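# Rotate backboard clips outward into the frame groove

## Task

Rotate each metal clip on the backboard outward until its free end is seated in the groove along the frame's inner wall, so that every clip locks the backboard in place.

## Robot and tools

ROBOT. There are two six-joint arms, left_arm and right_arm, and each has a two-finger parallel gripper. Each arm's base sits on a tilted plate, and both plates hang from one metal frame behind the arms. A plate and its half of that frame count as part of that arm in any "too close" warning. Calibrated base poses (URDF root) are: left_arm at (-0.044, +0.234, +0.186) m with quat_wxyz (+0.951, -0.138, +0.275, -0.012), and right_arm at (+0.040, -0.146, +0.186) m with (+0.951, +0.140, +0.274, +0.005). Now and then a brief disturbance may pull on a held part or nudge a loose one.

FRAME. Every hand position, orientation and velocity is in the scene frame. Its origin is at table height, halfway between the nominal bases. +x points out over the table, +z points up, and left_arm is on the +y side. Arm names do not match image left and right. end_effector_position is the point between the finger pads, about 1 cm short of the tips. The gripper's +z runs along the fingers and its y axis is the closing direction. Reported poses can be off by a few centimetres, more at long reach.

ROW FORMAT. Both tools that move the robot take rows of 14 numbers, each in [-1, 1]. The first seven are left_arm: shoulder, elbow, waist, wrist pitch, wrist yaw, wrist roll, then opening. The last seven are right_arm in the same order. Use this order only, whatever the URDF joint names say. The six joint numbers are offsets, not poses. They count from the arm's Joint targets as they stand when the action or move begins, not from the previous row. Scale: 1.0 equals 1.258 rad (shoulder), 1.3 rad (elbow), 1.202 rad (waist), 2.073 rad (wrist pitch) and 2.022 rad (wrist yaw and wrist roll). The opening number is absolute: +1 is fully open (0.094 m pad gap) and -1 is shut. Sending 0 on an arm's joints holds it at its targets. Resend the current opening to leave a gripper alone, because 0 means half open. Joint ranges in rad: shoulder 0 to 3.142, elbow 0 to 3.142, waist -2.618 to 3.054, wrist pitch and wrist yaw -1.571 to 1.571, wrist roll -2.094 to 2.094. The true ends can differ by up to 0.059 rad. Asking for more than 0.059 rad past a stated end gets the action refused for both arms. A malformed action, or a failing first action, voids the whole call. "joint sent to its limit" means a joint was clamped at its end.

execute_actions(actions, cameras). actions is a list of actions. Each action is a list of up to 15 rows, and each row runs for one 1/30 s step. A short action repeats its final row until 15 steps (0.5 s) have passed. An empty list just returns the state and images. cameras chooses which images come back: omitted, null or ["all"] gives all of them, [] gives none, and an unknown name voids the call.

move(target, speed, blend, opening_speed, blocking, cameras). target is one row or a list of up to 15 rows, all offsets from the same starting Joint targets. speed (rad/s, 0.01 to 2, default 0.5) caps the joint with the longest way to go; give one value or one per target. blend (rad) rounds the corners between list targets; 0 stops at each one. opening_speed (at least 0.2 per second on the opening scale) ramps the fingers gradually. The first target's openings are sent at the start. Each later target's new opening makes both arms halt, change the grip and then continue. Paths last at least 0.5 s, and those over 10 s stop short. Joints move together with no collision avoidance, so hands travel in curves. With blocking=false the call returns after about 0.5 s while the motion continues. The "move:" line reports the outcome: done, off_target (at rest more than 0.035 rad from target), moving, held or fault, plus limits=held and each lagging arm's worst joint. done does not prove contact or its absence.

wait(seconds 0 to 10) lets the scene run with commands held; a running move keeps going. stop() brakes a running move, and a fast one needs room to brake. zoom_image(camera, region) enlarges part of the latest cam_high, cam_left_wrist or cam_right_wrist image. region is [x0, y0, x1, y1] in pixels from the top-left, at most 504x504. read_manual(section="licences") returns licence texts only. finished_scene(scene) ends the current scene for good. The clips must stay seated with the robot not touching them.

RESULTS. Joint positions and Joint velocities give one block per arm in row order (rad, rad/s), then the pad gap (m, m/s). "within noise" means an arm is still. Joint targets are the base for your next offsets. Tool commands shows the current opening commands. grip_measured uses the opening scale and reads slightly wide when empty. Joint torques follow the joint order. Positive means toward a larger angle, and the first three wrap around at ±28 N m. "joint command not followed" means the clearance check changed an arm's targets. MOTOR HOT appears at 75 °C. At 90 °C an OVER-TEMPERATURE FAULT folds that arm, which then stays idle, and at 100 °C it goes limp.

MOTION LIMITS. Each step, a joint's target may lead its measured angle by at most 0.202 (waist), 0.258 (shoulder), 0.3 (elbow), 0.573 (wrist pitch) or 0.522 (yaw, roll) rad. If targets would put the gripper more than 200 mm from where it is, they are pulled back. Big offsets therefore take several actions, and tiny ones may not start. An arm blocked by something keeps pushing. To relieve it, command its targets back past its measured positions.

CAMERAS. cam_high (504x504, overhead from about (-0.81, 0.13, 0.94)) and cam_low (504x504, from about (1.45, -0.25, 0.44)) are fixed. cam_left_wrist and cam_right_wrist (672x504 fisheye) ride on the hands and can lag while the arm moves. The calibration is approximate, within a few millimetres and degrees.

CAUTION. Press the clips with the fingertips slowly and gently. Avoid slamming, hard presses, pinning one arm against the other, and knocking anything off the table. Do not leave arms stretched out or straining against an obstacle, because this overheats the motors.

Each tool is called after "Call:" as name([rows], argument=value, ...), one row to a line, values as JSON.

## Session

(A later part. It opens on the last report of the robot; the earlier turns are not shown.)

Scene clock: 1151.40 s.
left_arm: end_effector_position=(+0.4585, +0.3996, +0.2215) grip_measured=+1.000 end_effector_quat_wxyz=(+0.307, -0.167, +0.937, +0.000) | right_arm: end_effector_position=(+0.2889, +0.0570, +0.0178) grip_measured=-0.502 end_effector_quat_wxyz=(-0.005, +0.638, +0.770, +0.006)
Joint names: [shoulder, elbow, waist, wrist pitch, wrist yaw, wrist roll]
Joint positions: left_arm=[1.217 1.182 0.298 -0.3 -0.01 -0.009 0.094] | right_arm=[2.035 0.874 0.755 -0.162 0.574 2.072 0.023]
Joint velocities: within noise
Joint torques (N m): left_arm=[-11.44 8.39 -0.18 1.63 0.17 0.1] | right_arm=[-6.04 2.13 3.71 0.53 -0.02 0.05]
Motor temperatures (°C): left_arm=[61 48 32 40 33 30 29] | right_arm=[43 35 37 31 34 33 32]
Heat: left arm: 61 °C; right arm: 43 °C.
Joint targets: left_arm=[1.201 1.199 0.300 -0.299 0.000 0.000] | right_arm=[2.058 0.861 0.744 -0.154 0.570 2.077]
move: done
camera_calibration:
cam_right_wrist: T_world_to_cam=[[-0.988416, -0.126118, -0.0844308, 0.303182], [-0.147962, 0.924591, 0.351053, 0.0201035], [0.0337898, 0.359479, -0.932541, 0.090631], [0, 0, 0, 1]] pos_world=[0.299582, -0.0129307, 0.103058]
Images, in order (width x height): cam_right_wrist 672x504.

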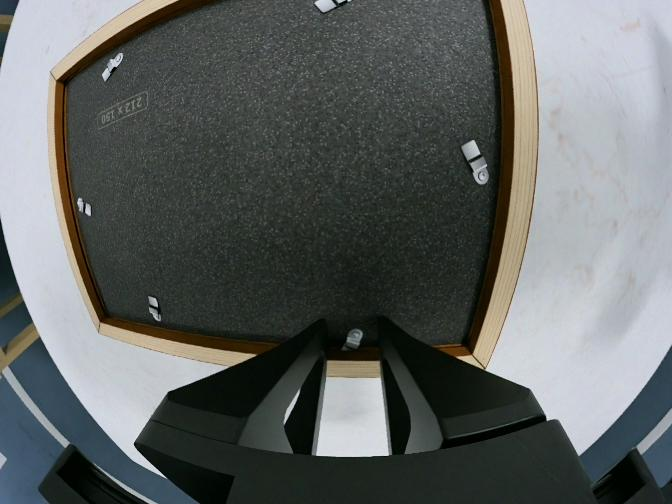

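Call:
move(target=[0,0,0,0,0,0,1, 0.0174,-0.0031,-0.0120,0.0169,-0.0017,0,-0.5], speed=0.15, cameras=["cam_right_wrist"])

Call:
zoom_image(camera="cam_right_wrist", region=[260, 250, 440, 385])

Scene clock: 1172.73 s.
left_arm: end_effector_position=(+0.4585, +0.3996, +0.2215) grip_measured=+1.000 end_effector_quat_wxyz=(+0.307, -0.167, +0.937, +0.000) | right_arm: end_effector_position=(+0.2886, +0.0570, +0.0172) grip_measured=-0.502 end_effector_quat_wxyz=(-0.005, +0.638, +0.770, +0.006)
Joint names: [shoulder, elbow, waist, wrist pitch, wrist yaw, wrist roll]
Joint positions: left_arm=[1.217 1.182 0.298 -0.3 -0.01 -0.009 0.094] | right_arm=[2.038 0.874 0.754 -0.16 0.574 2.072 0.023]
Joint velocities: within noise
Joint torques (N m): left_arm=[-11.48 8.39 -0.18 1.63 0.17 0.11] | right_arm=[-4.1 1.77 2.66 0.81 -0.09 0.05]
Motor temperatures (°C): left_arm=[62 48 32 40 33 30 29] | right_arm=[42 35 37 31 34 33 32]
Heat: left arm: 62 °C; right arm: 42 °C.
Joint targets: left_arm=[1.201 1.199 0.300 -0.299 0.000 0.000] | right_arm=[2.080 0.857 0.730 -0.119 0.567 2.077]
move: off_target (right_arm); right_arm: the shoulder is farthest, 0.042 rad from its target
camera_calibration:
cam_right_wrist: T_world_to_cam=[[-0.988451, -0.12628, -0.083771, 0.302791], [-0.147858, 0.924787, 0.350581, 0.0202195], [0.033199, 0.358918, -0.932778, 0.0903026], [0, 0, 0, 1]] pos_world=[0.299285, -0.0128735, 0.102509]
Images, in order (width x height): cam_right_wrist 672x504.

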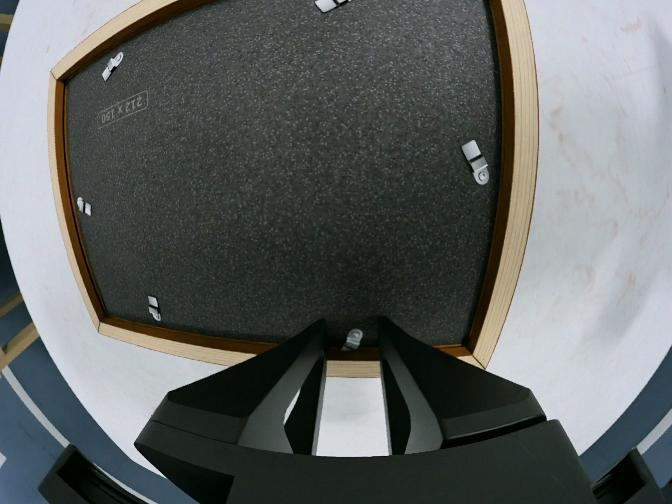

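Scaled by 2.800 from the camera's 672x504 image, which has a finer 960x720 frame.

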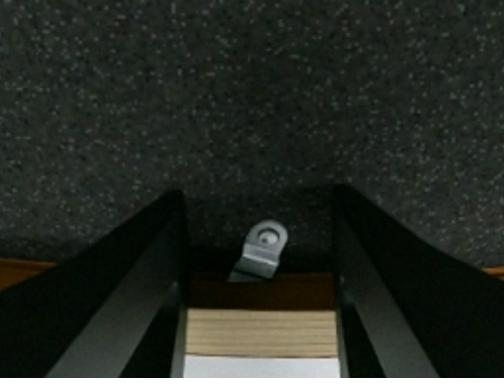

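Call:
move(target=[0,0,0,0,0,0,1, 0,0,0,0,0,0,-0.88], opening_speed=0.3, cameras=["cam_right_wrist"])

Call:
zoom_image(camera="cam_right_wrist", region=[300, 290, 400, 365])

Scene clock: 1181.43 s.
left_arm: end_effector_position=(+0.4585, +0.3996, +0.2215) grip_measured=+1.000 end_effector_quat_wxyz=(+0.307, -0.167, +0.937, +0.000) | right_arm: end_effector_position=(+0.2881, +0.0572, +0.0170) grip_measured=-0.875 end_effector_quat_wxyz=(-0.006, +0.639, +0.769, +0.007)
Joint names: [shoulder, elbow, waist, wrist pitch, wrist yaw, wrist roll]
Joint positions: left_arm=[1.217 1.182 0.298 -0.3 -0.01 -0.009 0.094] | right_arm=[2.038 0.871 0.754 -0.156 0.572 2.072 0.006]
Joint velocities: within noise
Joint torques (N m): left_arm=[-11.44 8.36 -0.23 1.63 0.17 0.11] | right_arm=[-4.07 1.96 2.66 0.79 -0.09 0.01]
Motor temperatures (°C): left_arm=[62 48 32 40 33 30 29] | right_arm=[41 35 37 31 34 33 32]
Heat: left arm: 62 °C; right arm: 41 °C.
Joint targets: left_arm=[1.201 1.199 0.300 -0.299 0.000 0.000] | right_arm=[2.080 0.857 0.730 -0.119 0.567 2.077]
move: off_target (right_arm); right_arm: the shoulder is farthest, 0.042 rad from its target
camera_calibration:
cam_right_wrist: T_world_to_cam=[[-0.988622, -0.124897, -0.0838254, 0.302337], [-0.146661, 0.92416, 0.35273, 0.0196548], [0.0334131, 0.361011, -0.931963, 0.0898653], [0, 0, 0, 1]] pos_world=[0.298777, -0.0128455, 0.102162]
Images, in order (width x height): cam_right_wrist 672x504.

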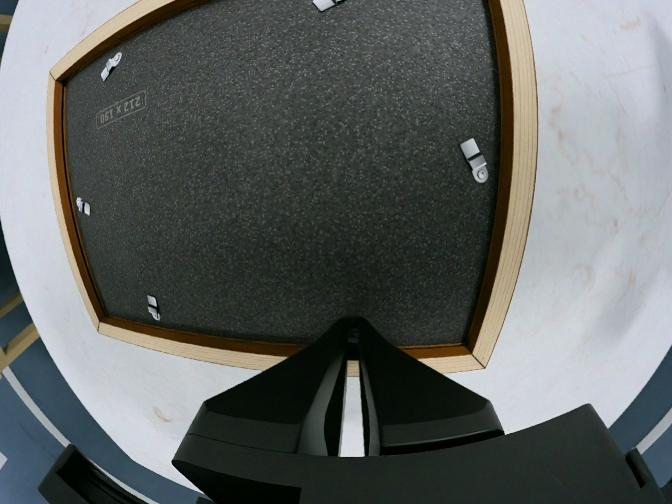

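Scaled by 5.040 from the camera's 672x504 image, which has a finer 960x720 frame.

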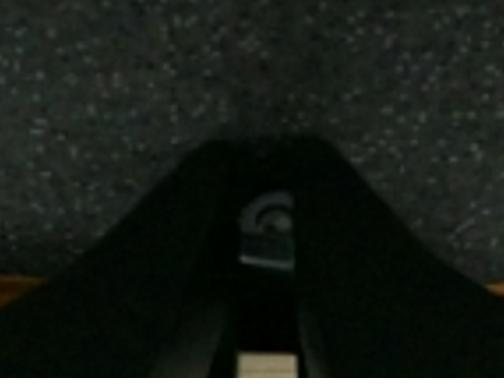

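Call:
move([
  [0,0,0,0,0,0,1, 0,0,0,0,0,0,-0.5],
  [0,0,0,0,0,0,1, -0.0543,0.0097,0.0374,-0.0529,0.0053,0,-0.5],
], speed=0.4, cameras=["cam_right_wrist"])

Call:
zoom_image(camera="cam_right_wrist", region=[260, 250, 440, 385])

Scene clock: 1187.53 s.
left_arm: end_effector_position=(+0.4585, +0.3996, +0.2215) grip_measured=+1.000 end_effector_quat_wxyz=(+0.307, -0.167, +0.937, +0.000) | right_arm: end_effector_position=(+0.2825, +0.0497, +0.0183) grip_measured=-0.502 end_effector_quat_wxyz=(-0.005, +0.630, +0.777, -0.012)
Joint names: [shoulder, elbow, waist, wrist pitch, wrist yaw, wrist roll]
Joint positions: left_arm=[1.217 1.182 0.298 -0.3 -0.01 -0.009 0.094] | right_arm=[2.032 0.871 0.754 -0.204 0.579 2.072 0.023]
Joint velocities: within noise
Joint torques (N m): left_arm=[-11.43 8.39 -0.23 1.63 0.17 0.11] | right_arm=[-10.06 3.08 6.16 0.22 -0.02 0.04]
Motor temperatures (°C): left_arm=[62 48 32 40 33 30 29] | right_arm=[41 35 37 31 34 33 32]
Heat: left arm: 62 °C; right arm: 41 °C.
Joint targets: left_arm=[1.201 1.199 0.300 -0.299 0.000 0.000] | right_arm=[2.012 0.870 0.774 -0.229 0.577 2.077]
move: done
camera_calibration:
cam_right_wrist: T_world_to_cam=[[-0.986991, -0.150051, -0.0577295, 0.29621], [-0.160719, 0.93015, 0.330137, 0.0293836], [0.00415966, 0.335121, -0.942166, 0.103674], [0, 0, 0, 1]] pos_world=[0.296648, -0.0176278, 0.105077]
Images, in order (width x height): cam_right_wrist 672x504.

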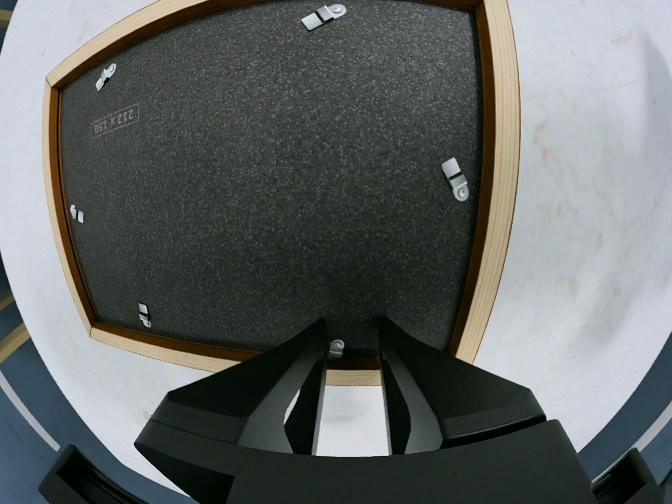

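Scaled by 2.800 from the camera's 672x504 image, which has a finer 960x720 frame.

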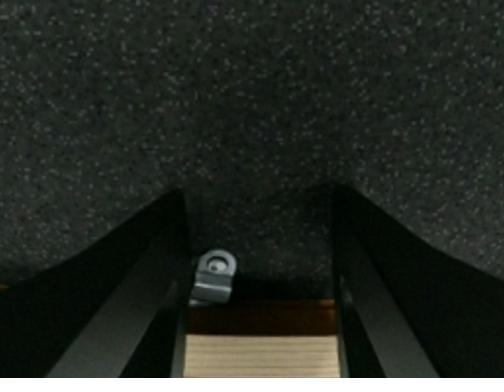

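Call:
move(target=[0,0,0,0,0,0,1, -0.0543,0.0297,0.0554,-0.0529,0.0053,0,-0.5], speed=0.4, cameras=["cam_right_wrist"])

Call:
zoom_image(camera="cam_right_wrist", region=[260, 230, 440, 365])

Scene clock: 1195.90 s.
left_arm: end_effector_position=(+0.4585, +0.3996, +0.2215) grip_measured=+1.000 end_effector_quat_wxyz=(+0.307, -0.167, +0.937, +0.000) | right_arm: end_effector_position=(+0.2865, +0.0620, +0.0491) grip_measured=-0.502 end_effector_quat_wxyz=(-0.010, +0.606, +0.795, +0.004)
Joint names: [shoulder, elbow, waist, wrist pitch, wrist yaw, wrist roll]
Joint positions: left_arm=[1.217 1.182 0.298 -0.3 -0.01 -0.009 0.094] | right_arm=[1.959 0.898 0.822 -0.313 0.579 2.072 0.023]
Joint velocities: within noise
Joint torques (N m): left_arm=[-11.44 8.4 -0.18 1.63 0.17 0.11] | right_arm=[-9.43 4.66 5.97 0.31 0.05 0.04]
Motor temperatures (°C): left_arm=[62 48 32 40 33 30 29] | right_arm=[43 35 37 31 34 33 32]
Heat: left arm: 62 °C; right arm: 43 °C.
Joint targets: left_arm=[1.201 1.199 0.300 -0.299 0.000 0.000] | right_arm=[1.944 0.908 0.841 -0.338 0.588 2.077]
move: done
camera_calibration:
cam_right_wrist: T_world_to_cam=[[-0.975526, -0.20656, -0.0753805, 0.304948], [-0.219828, 0.908364, 0.35574, 0.0254018], [-0.00500884, 0.363604, -0.93154, 0.128947], [0, 0, 0, 1]] pos_world=[0.303715, -0.00696945, 0.13407]
Images, in order (width x height): cam_right_wrist 672x504.

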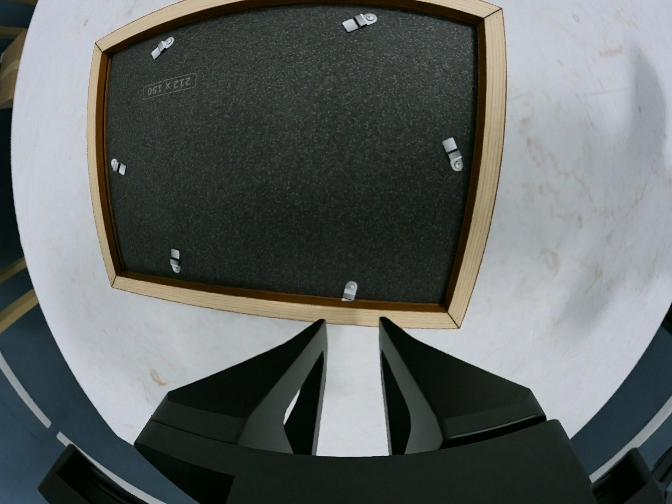

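Scaled by 2.800 from the camera's 672x504 image, which has a finer 960x720 frame.

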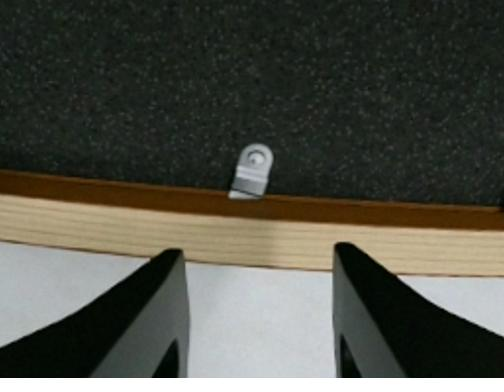

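Call:
zoom_image(camera="cam_right_wrist", region=[90, 0, 290, 290])

Call:
zoom_image(camera="cam_right_wrist", region=[320, 0, 500, 200])

Scaled by 1.738 from the camera's 672x504 image, which has a finer 960x720 frame.

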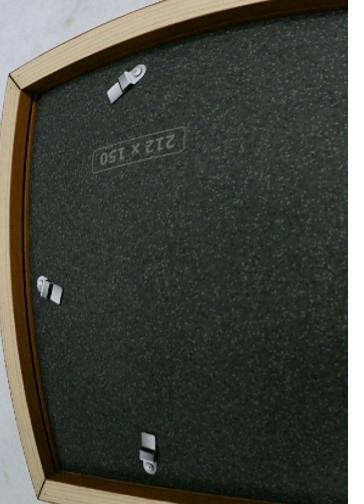

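Scaled by 2.520 from the camera's 672x504 image, which has a finer 960x720 frame.

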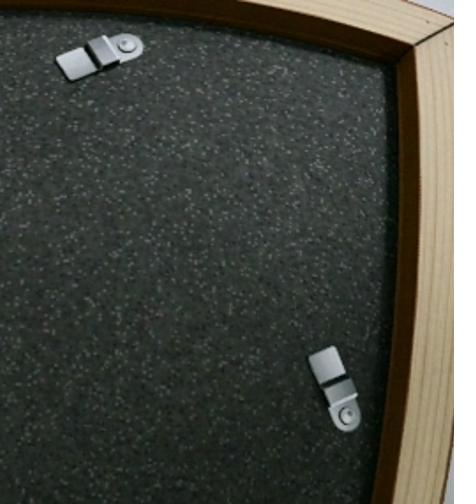

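Call:
move(target=[0,0,0,0,0,0,1, -0.3227,-0.2187,-0.3967,0.0705,-0.0692,-0.9723,-0.1], speed=1.0, cameras=["cam_right_wrist"])

Call:
zoom_image(camera="cam_right_wrist", region=[250, 230, 450, 380])

Scene clock: 1364.40 s.
left_arm: end_effector_position=(+0.4585, +0.3996, +0.2215) grip_measured=+1.000 end_effector_quat_wxyz=(+0.307, -0.167, +0.937, +0.000) | right_arm: end_effector_position=(+0.3210, -0.0831, +0.0445) grip_measured=-0.102 end_effector_quat_wxyz=(-0.001, -0.078, +0.997, +0.000)
Joint names: [shoulder, elbow, waist, wrist pitch, wrist yaw, wrist roll]
Joint positions: left_arm=[1.217 1.182 0.298 -0.3 -0.01 -0.009 0.094] | right_arm=[1.556 0.636 0.373 -0.207 0.455 0.121 0.042]
Joint velocities: within noise
Joint torques (N m): left_arm=[-11.45 8.4 -0.16 1.64 0.17 0.1] | right_arm=[-8.53 2.43 1.73 0.62 -0.07 -0.1]
Motor temperatures (°C): left_arm=[63 48 32 40 33 30 29] | right_arm=[46 35 38 31 34 33 32]
Heat: left arm: 63 °C; right arm: 46 °C.
Joint targets: left_arm=[1.201 1.199 0.300 -0.299 0.000 0.000] | right_arm=[1.538 0.624 0.364 -0.192 0.448 0.112]
move: done
camera_calibration:
cam_right_wrist: T_world_to_cam=[[0.0990611, -0.99167, -0.0823292, -0.101673], [-0.933416, -0.121276, 0.337677, 0.310767], [-0.344849, 0.0433967, -0.937655, 0.260361], [0, 0, 0, 1]] pos_world=[0.389932, -0.0744357, 0.130819]
Images, in order (width x height): cam_right_wrist 672x504.

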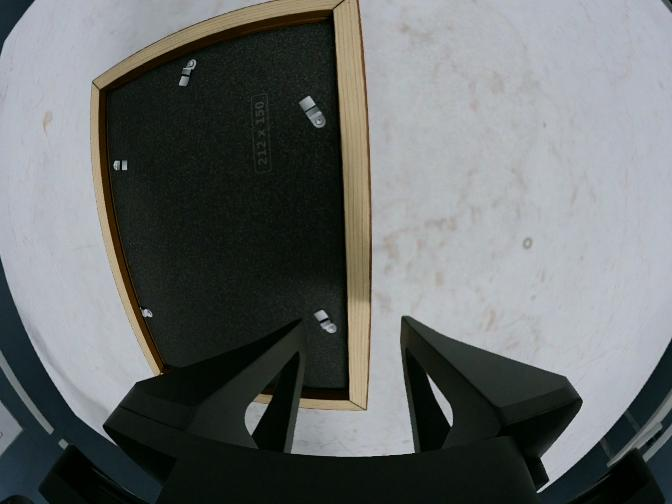

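Scaled by 2.520 from the camera's 672x504 image, which has a finer 960x720 frame.

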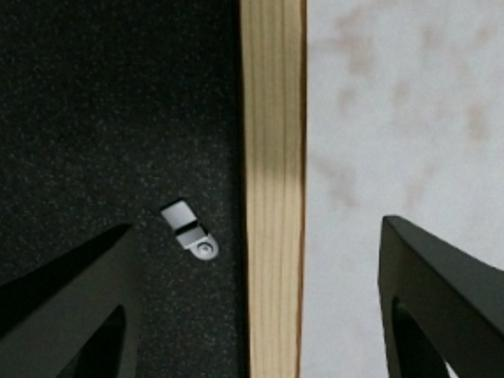

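Call:
move(target=[0,0,0,0,0,0,1, 0.0787,-0.0192,-0.0100,0.0429,-0.0030,-0.0054,0.05], speed=0.3, cameras=["cam_right_wrist"])

Call:
zoom_image(camera="cam_right_wrist", region=[250, 230, 450, 380])

Scene clock: 1431.63 s.
left_arm: end_effector_position=(+0.4585, +0.3996, +0.2215) grip_measured=+1.000 end_effector_quat_wxyz=(+0.307, -0.167, +0.937, +0.000) | right_arm: end_effector_position=(+0.3119, -0.0803, +0.0286) grip_measured=+0.048 end_effector_quat_wxyz=(-0.004, -0.080, +0.997, +0.000)
Joint names: [shoulder, elbow, waist, wrist pitch, wrist yaw, wrist roll]
Joint positions: left_arm=[1.217 1.182 0.298 -0.3 -0.01 -0.009 0.094] | right_arm=[1.62 0.608 0.361 -0.119 0.449 0.109 0.049]
Joint velocities: within noise
Joint torques (N m): left_arm=[-11.44 8.36 -0.18 1.63 0.18 0.1] | right_arm=[-5.22 2.15 1.92 0.71 -0.04 -0.13]
Motor temperatures (°C): left_arm=[63 48 32 40 33 30 29] | right_arm=[46 34 36 31 34 33 31]
Heat: left arm: 63 °C; right arm: 46 °C.
Joint targets: left_arm=[1.201 1.199 0.300 -0.299 0.000 0.000] | right_arm=[1.637 0.599 0.352 -0.103 0.442 0.101]
move: done
camera_calibration:
cam_right_wrist: T_world_to_cam=[[0.102335, -0.991267, -0.0831689, -0.10023], [-0.930283, -0.124976, 0.344897, 0.306548], [-0.352279, 0.0420757, -0.934949, 0.24426], [0, 0, 0, 1]] pos_world=[0.381481, -0.0713209, 0.114307]
Images, in order (width x height): cam_right_wrist 672x504.

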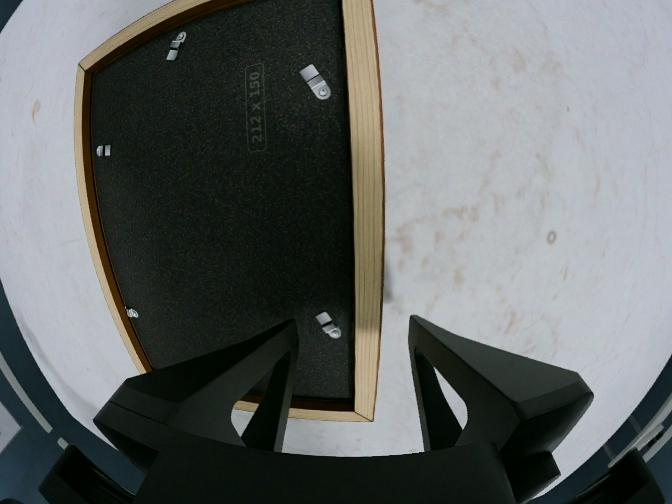

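Scaled by 2.520 from the camera's 672x504 image, which has a finer 960x720 frame.

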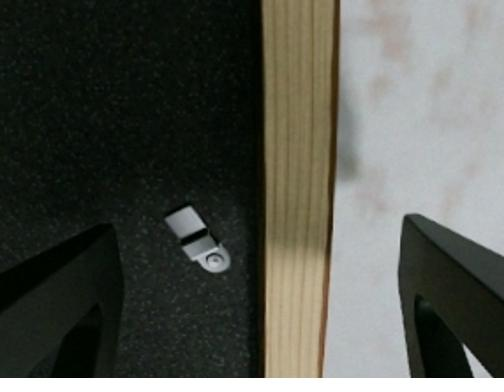

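Call:
move(target=[0,0,0,0,0,0,1, 0.0570,-0.0007,-0.0332,0.0430,-0.0088,-0.0194,0.05], speed=0.15, cameras=["cam_right_wrist"])

Call:
zoom_image(camera="cam_right_wrist", region=[250, 230, 450, 380])

Scene clock: 1459.37 s.
left_arm: end_effector_position=(+0.4585, +0.3996, +0.2215) grip_measured=+1.000 end_effector_quat_wxyz=(+0.307, -0.167, +0.937, +0.000) | right_arm: end_effector_position=(+0.3117, -0.0822, +0.0162) grip_measured=+0.048 end_effector_quat_wxyz=(-0.007, -0.087, +0.996, +0.002)
Joint names: [shoulder, elbow, waist, wrist pitch, wrist yaw, wrist roll]
Joint positions: left_arm=[1.217 1.182 0.298 -0.3 -0.01 -0.009 0.094] | right_arm=[1.667 0.608 0.331 -0.063 0.432 0.067 0.049]
Joint velocities: within noise
Joint torques (N m): left_arm=[-11.51 8.39 -0.2 1.63 0.17 0.11] | right_arm=[-3.21 1.81 1.17 0.86 -0.07 -0.07]
Motor temperatures (°C): left_arm=[63 48 31 40 33 30 29] | right_arm=[42 34 36 31 34 33 31]
Heat: left arm: 63 °C; right arm: 42 °C.
Joint targets: left_arm=[1.201 1.199 0.300 -0.299 0.000 0.000] | right_arm=[1.708 0.598 0.312 -0.014 0.424 0.061]
move: off_target (right_arm); right_arm: the wrist pitch is farthest, 0.049 rad from its target
camera_calibration:
cam_right_wrist: T_world_to_cam=[[0.115225, -0.989581, -0.08633, -0.106919], [-0.926806, -0.138372, 0.349119, 0.308125], [-0.357427, 0.039784, -0.933093, 0.23408], [0, 0, 0, 1]] pos_world=[0.381558, -0.0724814, 0.101616]
Images, in order (width x height): cam_right_wrist 672x504.

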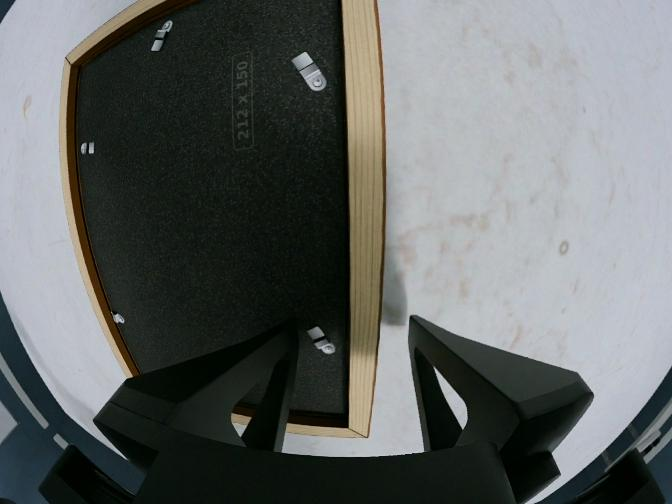

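Scaled by 2.520 from the camera's 672x504 image, which has a finer 960x720 frame.

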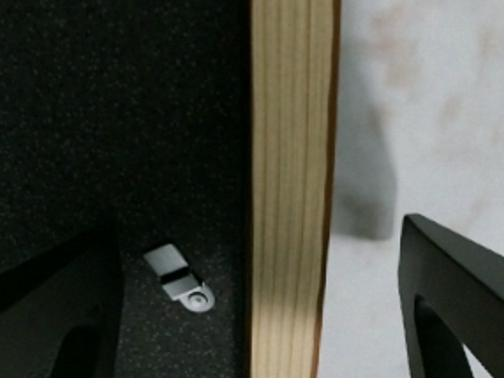

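Call:
move(target=[0,0,0,0,0,0,1, 0,0,0,0,0,0,-0.6], opening_speed=0.4, cameras=["cam_right_wrist"])

Call:
zoom_image(camera="cam_right_wrist", region=[250, 230, 450, 380])

Scene clock: 1472.00 s.
left_arm: end_effector_position=(+0.4585, +0.3995, +0.2215) grip_measured=+1.000 end_effector_quat_wxyz=(+0.307, -0.167, +0.937, +0.000) | right_arm: end_effector_position=(+0.3124, -0.0836, +0.0163) grip_measured=-0.595 end_effector_quat_wxyz=(-0.005, -0.087, +0.996, -0.002)
Joint names: [shoulder, elbow, waist, wrist pitch, wrist yaw, wrist roll]
Joint positions: left_arm=[1.217 1.182 0.298 -0.3 -0.01 -0.009 0.094] | right_arm=[1.667 0.608 0.331 -0.062 0.441 0.066 0.019]
Joint velocities: within noise
Joint torques (N m): left_arm=[-11.44 8.39 -0.17 1.63 0.17 0.11] | right_arm=[-3.02 1.78 0.99 0.88 -0.12 -0.07]
Motor temperatures (°C): left_arm=[64 48 31 40 33 30 29] | right_arm=[41 34 35 31 34 33 31]
Heat: left arm: 64 °C; right arm: 41 °C.
Joint targets: left_arm=[1.201 1.199 0.300 -0.299 0.001 0.000] | right_arm=[1.708 0.598 0.312 -0.014 0.424 0.062]
move: off_target (right_arm); right_arm: the wrist pitch is farthest, 0.048 rad from its target
camera_calibration:
cam_right_wrist: T_world_to_cam=[[0.115727, -0.990227, -0.0778286, -0.108797], [-0.927973, -0.135729, 0.34705, 0.309197], [-0.354222, 0.0320596, -0.934612, 0.232839], [0, 0, 0, 1]] pos_world=[0.381994, -0.0732314, 0.101839]
Images, in order (width x height): cam_right_wrist 672x504.

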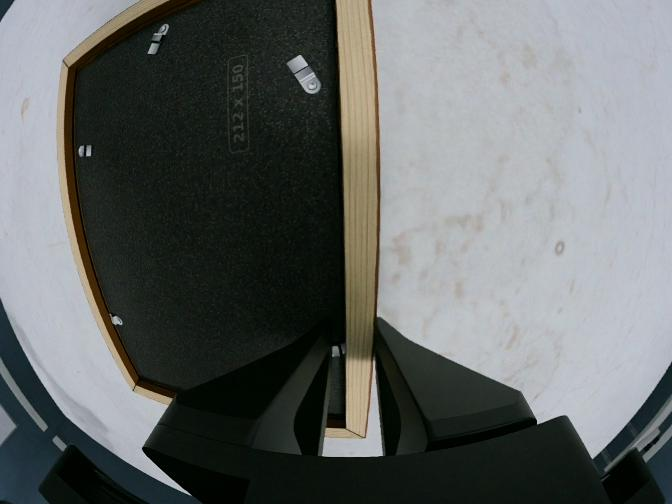

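Scaled by 2.520 from the camera's 672x504 image, which has a finer 960x720 frame.

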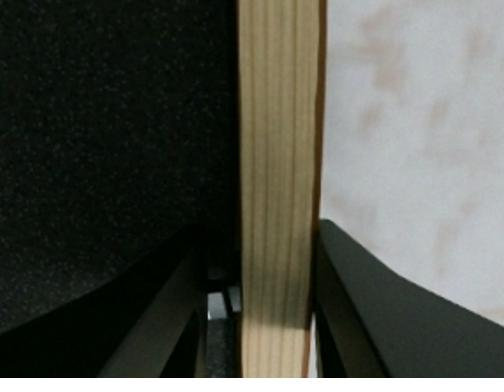

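Call:
move(target=[0,0,0,0,0,0,1, 0,0,0,0,0,0,-0.75], opening_speed=0.3, cameras=["cam_right_wrist"])

Call:
zoom_image(camera="cam_right_wrist", region=[300, 290, 400, 365])

Scene clock: 1477.73 s.
left_arm: end_effector_position=(+0.4585, +0.3995, +0.2215) grip_measured=+1.000 end_effector_quat_wxyz=(+0.307, -0.167, +0.937, +0.000) | right_arm: end_effector_position=(+0.3129, -0.0866, +0.0164) grip_measured=-0.741 end_effector_quat_wxyz=(-0.005, -0.088, +0.996, -0.010)
Joint names: [shoulder, elbow, waist, wrist pitch, wrist yaw, wrist roll]
Joint positions: left_arm=[1.217 1.182 0.298 -0.3 -0.01 -0.009 0.094] | right_arm=[1.667 0.608 0.331 -0.063 0.457 0.066 0.012]
Joint velocities: within noise
Joint torques (N m): left_arm=[-11.44 8.38 -0.2 1.64 0.17 0.1] | right_arm=[-2.97 1.87 1.28 0.86 -0.27 -0.09]
Motor temperatures (°C): left_arm=[64 48 31 40 33 30 29] | right_arm=[41 34 35 32 34 33 31]
Heat: left arm: 64 °C; right arm: 41 °C.
Joint targets: left_arm=[1.201 1.199 0.300 -0.299 0.001 0.000] | right_arm=[1.709 0.598 0.312 -0.014 0.425 0.062]
move: off_target (right_arm); right_arm: the wrist pitch is farthest, 0.049 rad from its target
camera_calibration:
cam_right_wrist: T_world_to_cam=[[0.116606, -0.991274, -0.0614706, -0.112379], [-0.928892, -0.130754, 0.3465, 0.309913], [-0.351514, 0.0166957, -0.936034, 0.231043], [0, 0, 0, 1]] pos_world=[0.382194, -0.0747338, 0.101971]
Images, in order (width x height): cam_right_wrist 672x504.

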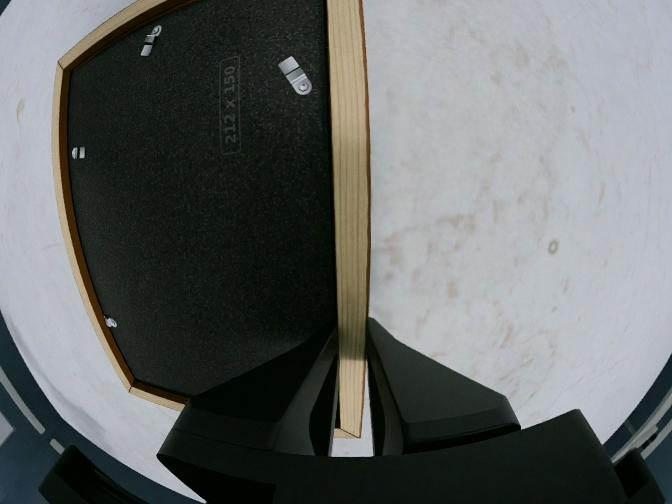

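Scaled by 5.040 from the camera's 672x504 image, which has a finer 960x720 frame.

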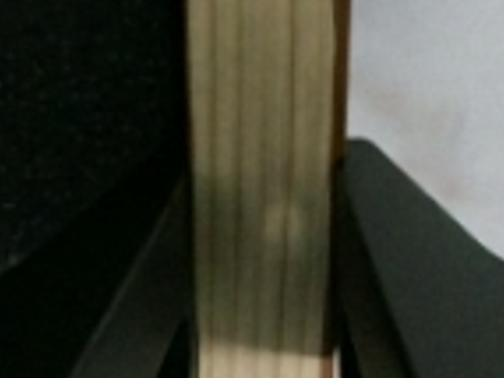

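Call:
move(target=[0,0,0,0,0,0,1, 0,0,0,0,0,0,-0.2], opening_speed=1.5, cameras=["cam_right_wrist"])

Call:
zoom_image(camera="cam_right_wrist", region=[250, 230, 450, 380])

Scene clock: 1484.63 s.
left_arm: end_effector_position=(+0.4585, +0.3995, +0.2215) grip_measured=+1.000 end_effector_quat_wxyz=(+0.307, -0.167, +0.937, +0.000) | right_arm: end_effector_position=(+0.3167, -0.0827, +0.0165) grip_measured=-0.202 end_effector_quat_wxyz=(+0.003, -0.083, +0.997, -0.001)
Joint names: [shoulder, elbow, waist, wrist pitch, wrist yaw, wrist roll]
Joint positions: left_arm=[1.217 1.182 0.298 -0.3 -0.01 -0.009 0.094] | right_arm=[1.666 0.608 0.331 -0.044 0.441 0.066 0.037]
Joint velocities: within noise
Joint torques (N m): left_arm=[-11.45 8.4 -0.21 1.63 0.17 0.11] | right_arm=[-3.15 1.94 1.2 0.77 -0.18 -0.1]
Motor temperatures (°C): left_arm=[64 48 31 40 33 30 29] | right_arm=[41 34 35 32 34 33 32]
Heat: left arm: 64 °C; right arm: 41 °C.
Joint targets: left_arm=[1.201 1.199 0.300 -0.299 0.001 0.000] | right_arm=[1.709 0.598 0.312 -0.014 0.424 0.061]
move: off_target (right_arm); right_arm: the shoulder is farthest, 0.043 rad from its target
camera_calibration:
cam_right_wrist: T_world_to_cam=[[0.109555, -0.990765, -0.0798928, -0.106414], [-0.934557, -0.130046, 0.331196, 0.316013], [-0.338527, 0.0383804, -0.940174, 0.230149], [0, 0, 0, 1]] pos_world=[0.384902, -0.0731682, 0.103216]
Images, in order (width x height): cam_right_wrist 672x504.

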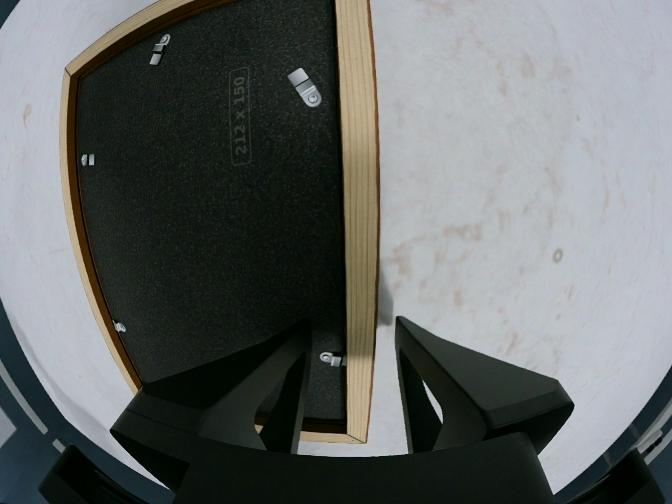

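Scaled by 2.520 from the camera's 672x504 image, which has a finer 960x720 frame.

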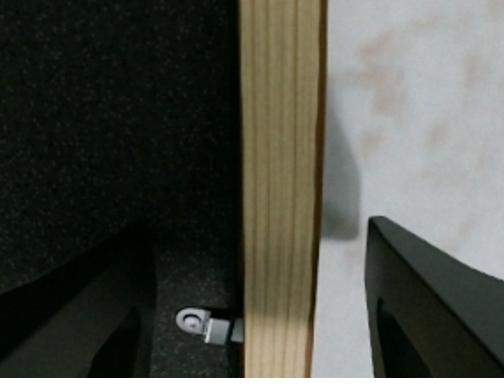

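Call:
move([
  [0,0,0,0,0,0,1, -0.1479,0.0015,0.0699,-0.0902,0.0227,0.0302,0.17],
  [0,0,0,0,0,0,1, 0.0374,0.3615,0.0166,-0.2079,0.0054,0.0109,0.17],
], speed=[0.4,0.8], cameras=["cam_right_wrist"])

Call:
zoom_image(camera="cam_right_wrist", region=[250, 210, 450, 360])

Scene clock: 1555.23 s.
left_arm: end_effector_position=(+0.4585, +0.3995, +0.2215) grip_measured=+1.000 end_effector_quat_wxyz=(+0.307, -0.167, +0.937, +0.000) | right_arm: end_effector_position=(+0.4165, -0.0703, +0.0493) grip_measured=+0.168 end_effector_quat_wxyz=(+0.005, -0.075, +0.997, +0.000)
Joint names: [shoulder, elbow, waist, wrist pitch, wrist yaw, wrist roll]
Joint positions: left_arm=[1.217 1.182 0.298 -0.3 -0.01 -0.009 0.094] | right_arm=[1.731 1.056 0.341 -0.427 0.443 0.092 0.055]
Joint velocities: within noise
Joint torques (N m): left_arm=[-11.45 8.39 -0.2 1.63 0.18 0.1] | right_arm=[-7.13 5.75 2.52 0.27 -0.05 -0.11]
Motor temperatures (°C): left_arm=[64 48 31 40 33 30 29] | right_arm=[39 34 35 31 34 33 31]
Heat: left arm: 64 °C; right arm: 39 °C.
Joint targets: left_arm=[1.201 1.199 0.300 -0.299 0.001 0.000] | right_arm=[1.755 1.068 0.332 -0.445 0.435 0.084]
move: done
camera_calibration:
cam_right_wrist: T_world_to_cam=[[0.0924946, -0.992261, -0.0828379, -0.0953347], [-0.937658, -0.114792, 0.328057, 0.402504], [-0.335027, 0.0473301, -0.941019, 0.293583], [0, 0, 0, 1]] pos_world=[0.484587, -0.062288, 0.136326]
Images, in order (width x height): cam_right_wrist 672x504.

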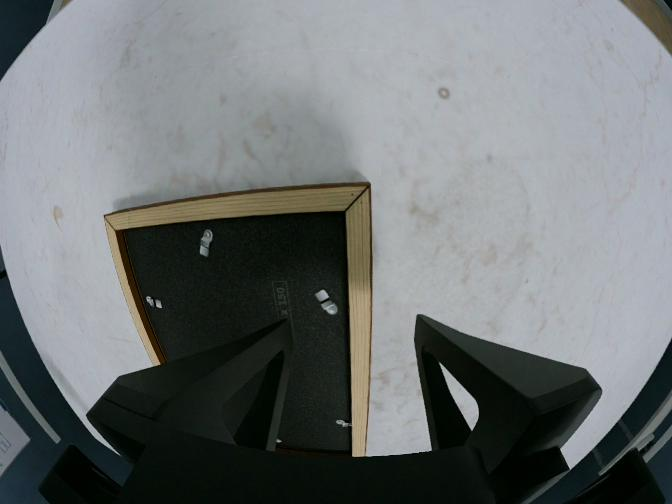

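Scaled by 2.520 from the camera's 672x504 image, which has a finer 960x720 frame.

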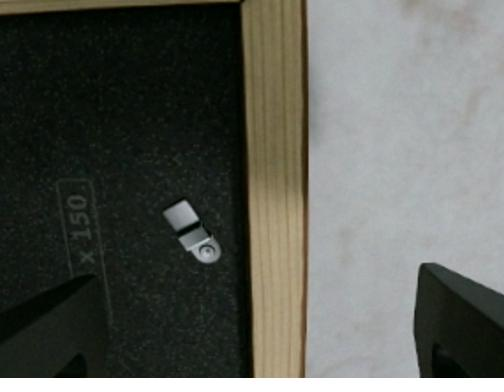

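Call:
move(target=[0,0,0,0,0,0,1, 0.0914,0.0031,-0.0474,0.0813,-0.0119,-0.0277,0.17], speed=0.15, cameras=["cam_right_wrist"])

Call:
zoom_image(camera="cam_right_wrist", region=[250, 230, 450, 380])

Scene clock: 1572.07 s.
left_arm: end_effector_position=(+0.4585, +0.3995, +0.2215) grip_measured=+1.000 end_effector_quat_wxyz=(+0.307, -0.167, +0.937, +0.000) | right_arm: end_effector_position=(+0.4191, -0.0695, +0.0165) grip_measured=+0.168 end_effector_quat_wxyz=(+0.003, -0.081, +0.997, +0.007)
Joint names: [shoulder, elbow, waist, wrist pitch, wrist yaw, wrist roll]
Joint positions: left_arm=[1.217 1.182 0.298 -0.3 -0.01 -0.009 0.094] | right_arm=[1.827 1.062 0.294 -0.319 0.407 0.034 0.055]
Joint velocities: within noise
Joint torques (N m): left_arm=[-11.43 8.36 -0.18 1.63 0.17 0.1] | right_arm=[-5.93 4.97 1.92 0.89 0.03 -0.11]
Motor temperatures (°C): left_arm=[64 48 31 40 33 30 29] | right_arm=[41 35 35 31 34 33 31]
Heat: left arm: 64 °C; right arm: 41 °C.
Joint targets: left_arm=[1.201 1.199 0.300 -0.299 0.001 0.000] | right_arm=[1.871 1.072 0.275 -0.276 0.411 0.028]
move: off_target (right_arm); right_arm: the shoulder is farthest, 0.043 rad from its target
camera_calibration:
cam_right_wrist: T_world_to_cam=[[0.104294, -0.989894, -0.0960878, -0.102046], [-0.935086, -0.130506, 0.329517, 0.413606], [-0.338727, 0.0554837, -0.939247, 0.265564], [0, 0, 0, 1]] pos_world=[0.487354, -0.0617713, 0.103335]
Images, in order (width x height): cam_right_wrist 672x504.

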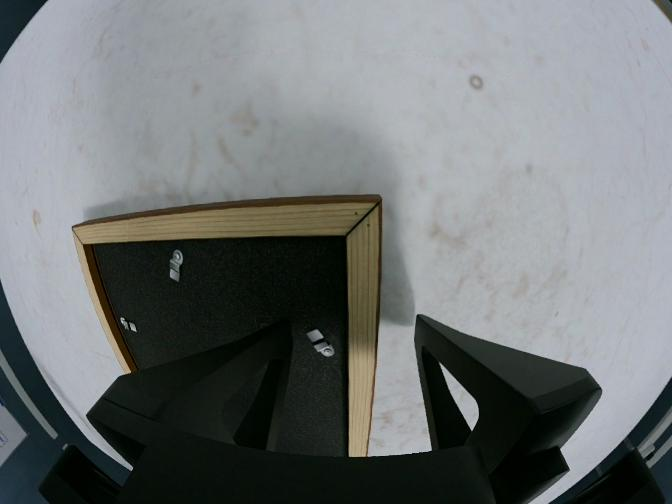

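Scaled by 2.520 from the camera's 672x504 image, which has a finer 960x720 frame.

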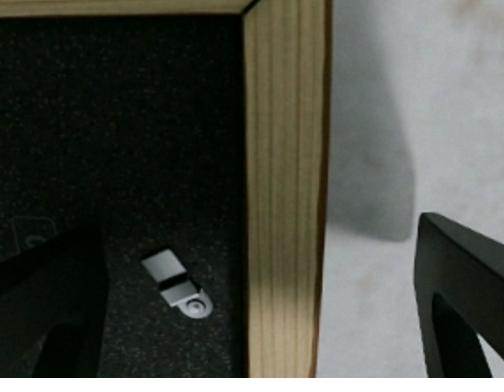

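Call:
move(target=[0,0,0,0,0,0,1, 0,0,0,0,0,0,-0.75], opening_speed=0.4, cameras=[])

Call:
move(target=[0,0,0,0,0,0,1, 0,0,0,0,0,0,-0.1], opening_speed=1.5, cameras=["cam_right_wrist"])

Call:
zoom_image(camera="cam_right_wrist", region=[250, 230, 450, 380])

Scene clock: 1586.20 s.
left_arm: end_effector_position=(+0.4585, +0.3995, +0.2215) grip_measured=+1.000 end_effector_quat_wxyz=(+0.307, -0.167, +0.937, +0.000) | right_arm: end_effector_position=(+0.4243, -0.0723, +0.0170) grip_measured=-0.741 end_effector_quat_wxyz=(+0.011, -0.079, +0.997, -0.002)
Joint names: [shoulder, elbow, waist, wrist pitch, wrist yaw, wrist roll]
Joint positions: left_arm=[1.217 1.182 0.298 -0.3 -0.01 -0.009 0.094] | right_arm=[1.829 1.069 0.294 -0.311 0.427 0.033 0.012]
Joint velocities: within noise
Joint torques (N m): left_arm=[-11.49 8.39 -0.18 1.62 0.17 0.1] | right_arm=[-6.22 4.41 1.81 0.83 -0.14 -0.09]
Motor temperatures (°C): left_arm=[64 48 31 40 33 30 29] | right_arm=[41 35 35 31 34 33 31]
Heat: left arm: 64 °C; right arm: 41 °C.
Joint targets: left_arm=[1.201 1.199 0.300 -0.299 0.001 0.000] | right_arm=[1.870 1.072 0.275 -0.276 0.411 0.027]
move: off_target (right_arm); right_arm: the shoulder is farthest, 0.042 rad from its target
No camera images: "cameras" was empty.

Scene clock: 1587.00 s.
left_arm: end_effector_position=(+0.4585, +0.3995, +0.2215) grip_measured=+1.000 end_effector_quat_wxyz=(+0.307, -0.167, +0.937, +0.000) | right_arm: end_effector_position=(+0.4289, -0.0711, +0.0172) grip_measured=-0.102 end_effector_quat_wxyz=(+0.018, -0.074, +0.997, +0.001)
Joint names: [shoulder, elbow, waist, wrist pitch, wrist yaw, wrist roll]
Joint positions: left_arm=[1.217 1.182 0.298 -0.3 -0.01 -0.009 0.094] | right_arm=[1.829 1.072 0.292 -0.295 0.422 0.033 0.042]
Joint velocities: within noise
Joint torques (N m): left_arm=[-11.44 8.38 -0.17 1.63 0.18 0.1] | right_arm=[-6.34 4.19 1.98 0.72 -0.11 -0.04]
Motor temperatures (°C): left_arm=[64 48 31 40 33 30 29] | right_arm=[40 35 35 31 34 33 31]
Heat: left arm: 64 °C; right arm: 40 °C.
Joint targets: left_arm=[1.201 1.199 0.300 -0.299 0.001 0.000] | right_arm=[1.870 1.072 0.275 -0.277 0.411 0.027]
move: off_target (right_arm); right_arm: the shoulder is farthest, 0.041 rad from its target
camera_calibration:
cam_right_wrist: T_world_to_cam=[[0.0941355, -0.992045, -0.0835826, -0.100603], [-0.946421, -0.115224, 0.301681, 0.428745], [-0.308912, 0.0507053, -0.949738, 0.256718], [0, 0, 0, 1]] pos_world=[0.494547, -0.0634178, 0.106062]
Images, in order (width x height): cam_right_wrist 672x504.

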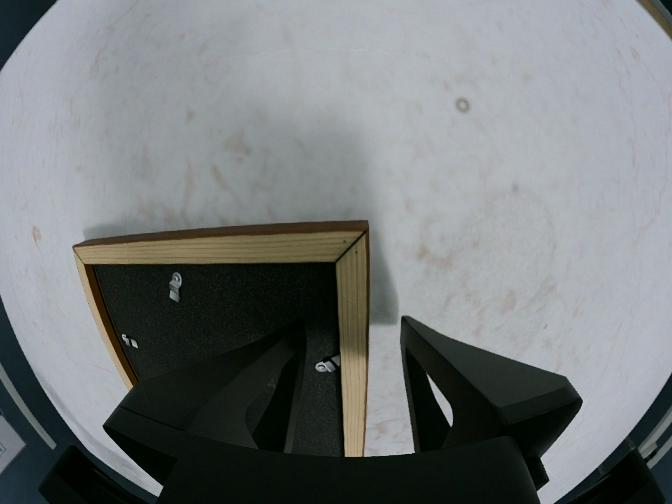

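Scaled by 2.520 from the camera's 672x504 image, which has a finer 960x720 frame.

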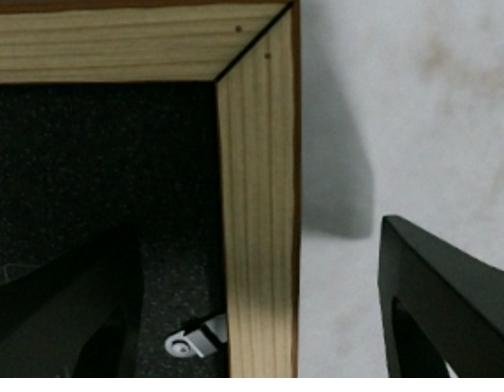

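Call:
move(target=[0,0,0,0,0,0,1, 0,-0.0485,0,0.0234,0,0,-0.1], speed=0.15, cameras=["cam_right_wrist"])

Call:
zoom_image(camera="cam_right_wrist", region=[250, 230, 450, 380])

Scene clock: 1610.07 s.
left_arm: end_effector_position=(+0.4585, +0.3995, +0.2215) grip_measured=+1.000 end_effector_quat_wxyz=(+0.307, -0.167, +0.937, +0.000) | right_arm: end_effector_position=(+0.4278, -0.0710, +0.0162) grip_measured=-0.102 end_effector_quat_wxyz=(+0.028, -0.070, +0.997, +0.002)
Joint names: [shoulder, elbow, waist, wrist pitch, wrist yaw, wrist roll]
Joint positions: left_arm=[1.217 1.182 0.298 -0.3 -0.01 -0.009 0.094] | right_arm=[1.82 1.043 0.292 -0.253 0.422 0.033 0.042]
Joint velocities: within noise
Joint torques (N m): left_arm=[-11.43 8.38 -0.23 1.63 0.17 0.11] | right_arm=[-5.2 1.42 1.91 0.82 -0.1 -0.08]
Motor temperatures (°C): left_arm=[64 48 31 40 33 30 29] | right_arm=[40 34 35 31 34 33 31]
Heat: left arm: 64 °C; right arm: 40 °C.
Joint targets: left_arm=[1.201 1.199 0.300 -0.299 0.001 0.000] | right_arm=[1.870 1.009 0.275 -0.228 0.411 0.027]
move: off_target (right_arm); right_arm: the shoulder is farthest, 0.050 rad from its target
camera_calibration:
cam_right_wrist: T_world_to_cam=[[0.0866792, -0.992527, -0.0858843, -0.0972566], [-0.953082, -0.107714, 0.282899, 0.431762], [-0.290036, 0.0573334, -0.955297, 0.247913], [0, 0, 0, 1]] pos_world=[0.491839, -0.0642367, 0.106333]
Images, in order (width x height): cam_right_wrist 672x504.

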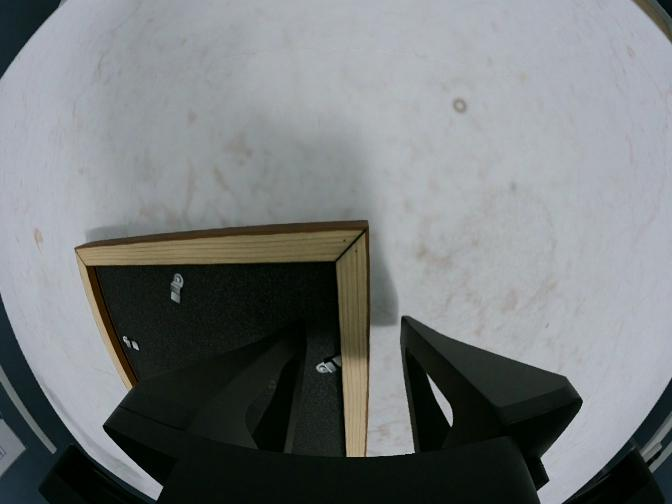

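Scaled by 2.520 from the camera's 672x504 image, which has a finer 960x720 frame.

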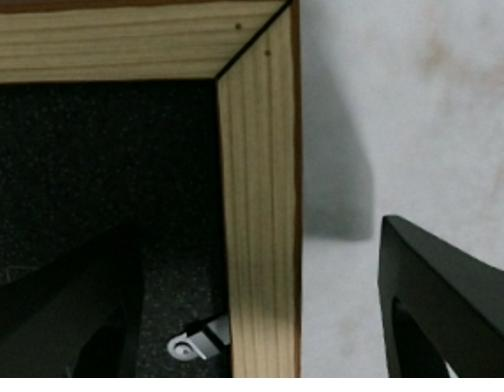

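Call:
move([
  [0,0,0,0,0,0,1, -0.0851,0.0438,0.0416,-0.0767,0.0119,0.0208,-0.1],
  [0,0,0,0,0,0,1, -0.0127,0.0446,0.0008,-0.0338,-0.0005,0.0015,-0.1],
  [0,0,0,0,0,0,1, -0.0127,0.0446,0.0008,-0.0338,-0.0005,0.0015,-0.75],
], speed=[0.4,0.15,0.15], opening_speed=0.6, cameras=["cam_right_wrist"])

Call:
move(target=[0,0,0,0,0,0,1, 0,0,0,0,0,0,-0.1], opening_speed=1.5, cameras=["cam_right_wrist"])

Call:
zoom_image(camera="cam_right_wrist", region=[250, 230, 450, 380])

Scene clock: 1646.00 s.
left_arm: end_effector_position=(+0.4585, +0.3995, +0.2215) grip_measured=+1.000 end_effector_quat_wxyz=(+0.307, -0.167, +0.937, +0.000) | right_arm: end_effector_position=(+0.4195, -0.0730, +0.0173) grip_measured=-0.741 end_effector_quat_wxyz=(+0.005, -0.076, +0.997, +0.002)
Joint names: [shoulder, elbow, waist, wrist pitch, wrist yaw, wrist roll]
Joint positions: left_arm=[1.217 1.182 0.298 -0.3 -0.01 -0.009 0.094] | right_arm=[1.82 1.057 0.29 -0.317 0.416 0.038 0.012]
Joint velocities: within noise
Joint torques (N m): left_arm=[-11.44 8.39 -0.2 1.63 0.18 0.11] | right_arm=[-6.79 5.04 2.15 0.69 -0.05 -0.12]
Motor temperatures (°C): left_arm=[64 48 31 40 33 30 29] | right_arm=[41 34 34 32 34 33 31]
Heat: left arm: 64 °C; right arm: 41 °C.
Joint targets: left_arm=[1.201 1.199 0.300 -0.299 0.001 0.000] | right_arm=[1.854 1.067 0.276 -0.298 0.410 0.030]
move: done
camera_calibration:
cam_right_wrist: T_world_to_cam=[[0.0957563, -0.991676, -0.0860762, -0.102189], [-0.937569, -0.118901, 0.326843, 0.415196], [-0.334357, 0.0494052, -0.941151, 0.264463], [0, 0, 0, 1]] pos_world=[0.487485, -0.0650374, 0.1044]
Images, in order (width x height): cam_right_wrist 672x504.

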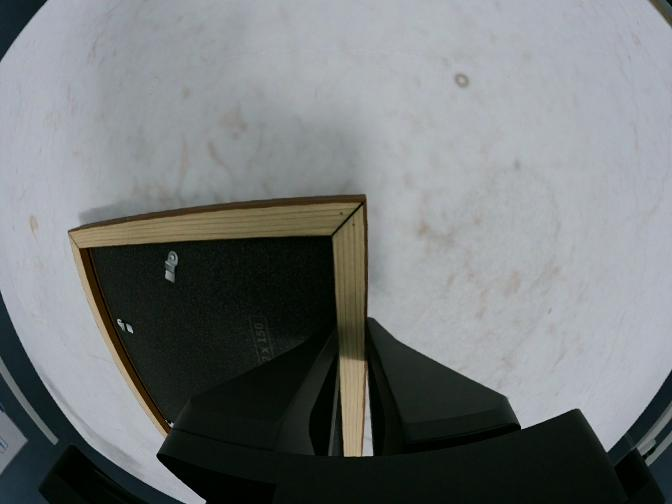

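Scene clock: 1646.67 s.
left_arm: end_effector_position=(+0.4585, +0.3995, +0.2215) grip_measured=+1.000 end_effector_quat_wxyz=(+0.307, -0.167, +0.937, +0.000) | right_arm: end_effector_position=(+0.4207, -0.0728, +0.0173) grip_measured=-0.102 end_effector_quat_wxyz=(+0.007, -0.076, +0.997, +0.002)
Joint names: [shoulder, elbow, waist, wrist pitch, wrist yaw, wrist roll]
Joint positions: left_arm=[1.217 1.182 0.298 -0.3 -0.01 -0.009 0.094] | right_arm=[1.821 1.059 0.29 -0.313 0.416 0.038 0.042]
Joint velocities: within noise
Joint torques (N m): left_arm=[-11.47 8.39 -0.2 1.63 0.17 0.11] | right_arm=[-6.69 4.88 2.37 0.58 -0.04 -0.13]
Motor temperatures (°C): left_arm=[64 48 31 40 33 30 29] | right_arm=[41 34 34 32 34 33 31]
Heat: left arm: 64 °C; right arm: 41 °C.
Joint targets: left_arm=[1.201 1.199 0.300 -0.299 0.001 0.000] | right_arm=[1.855 1.067 0.276 -0.298 0.410 0.030]
move: done
camera_calibration:
cam_right_wrist: T_world_to_cam=[[0.0943867, -0.991774, -0.0864583, -0.10148], [-0.938993, -0.117541, 0.323227, 0.417179], [-0.33073, 0.0506755, -0.942364, 0.263446], [0, 0, 0, 1]] pos_world=[0.488437, -0.0649598, 0.104644]
Images, in order (width x height): cam_right_wrist 672x504.

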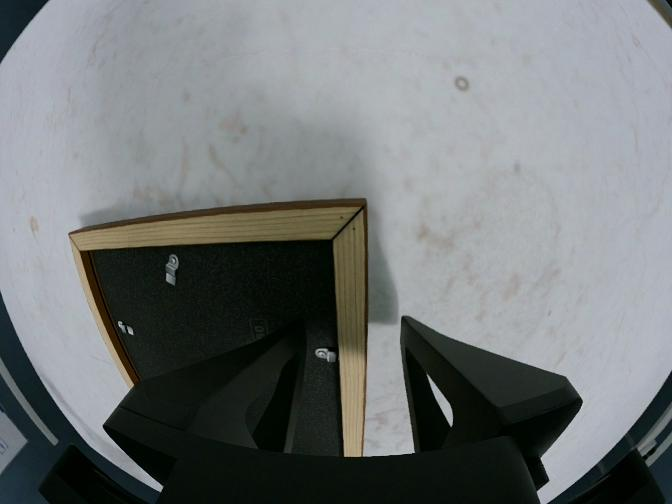

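Scaled by 2.520 from the camera's 672x504 image, which has a finer 960x720 frame.

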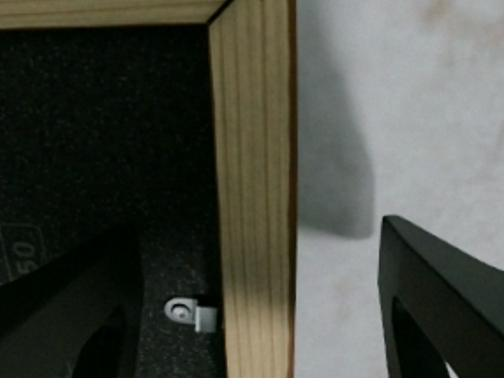

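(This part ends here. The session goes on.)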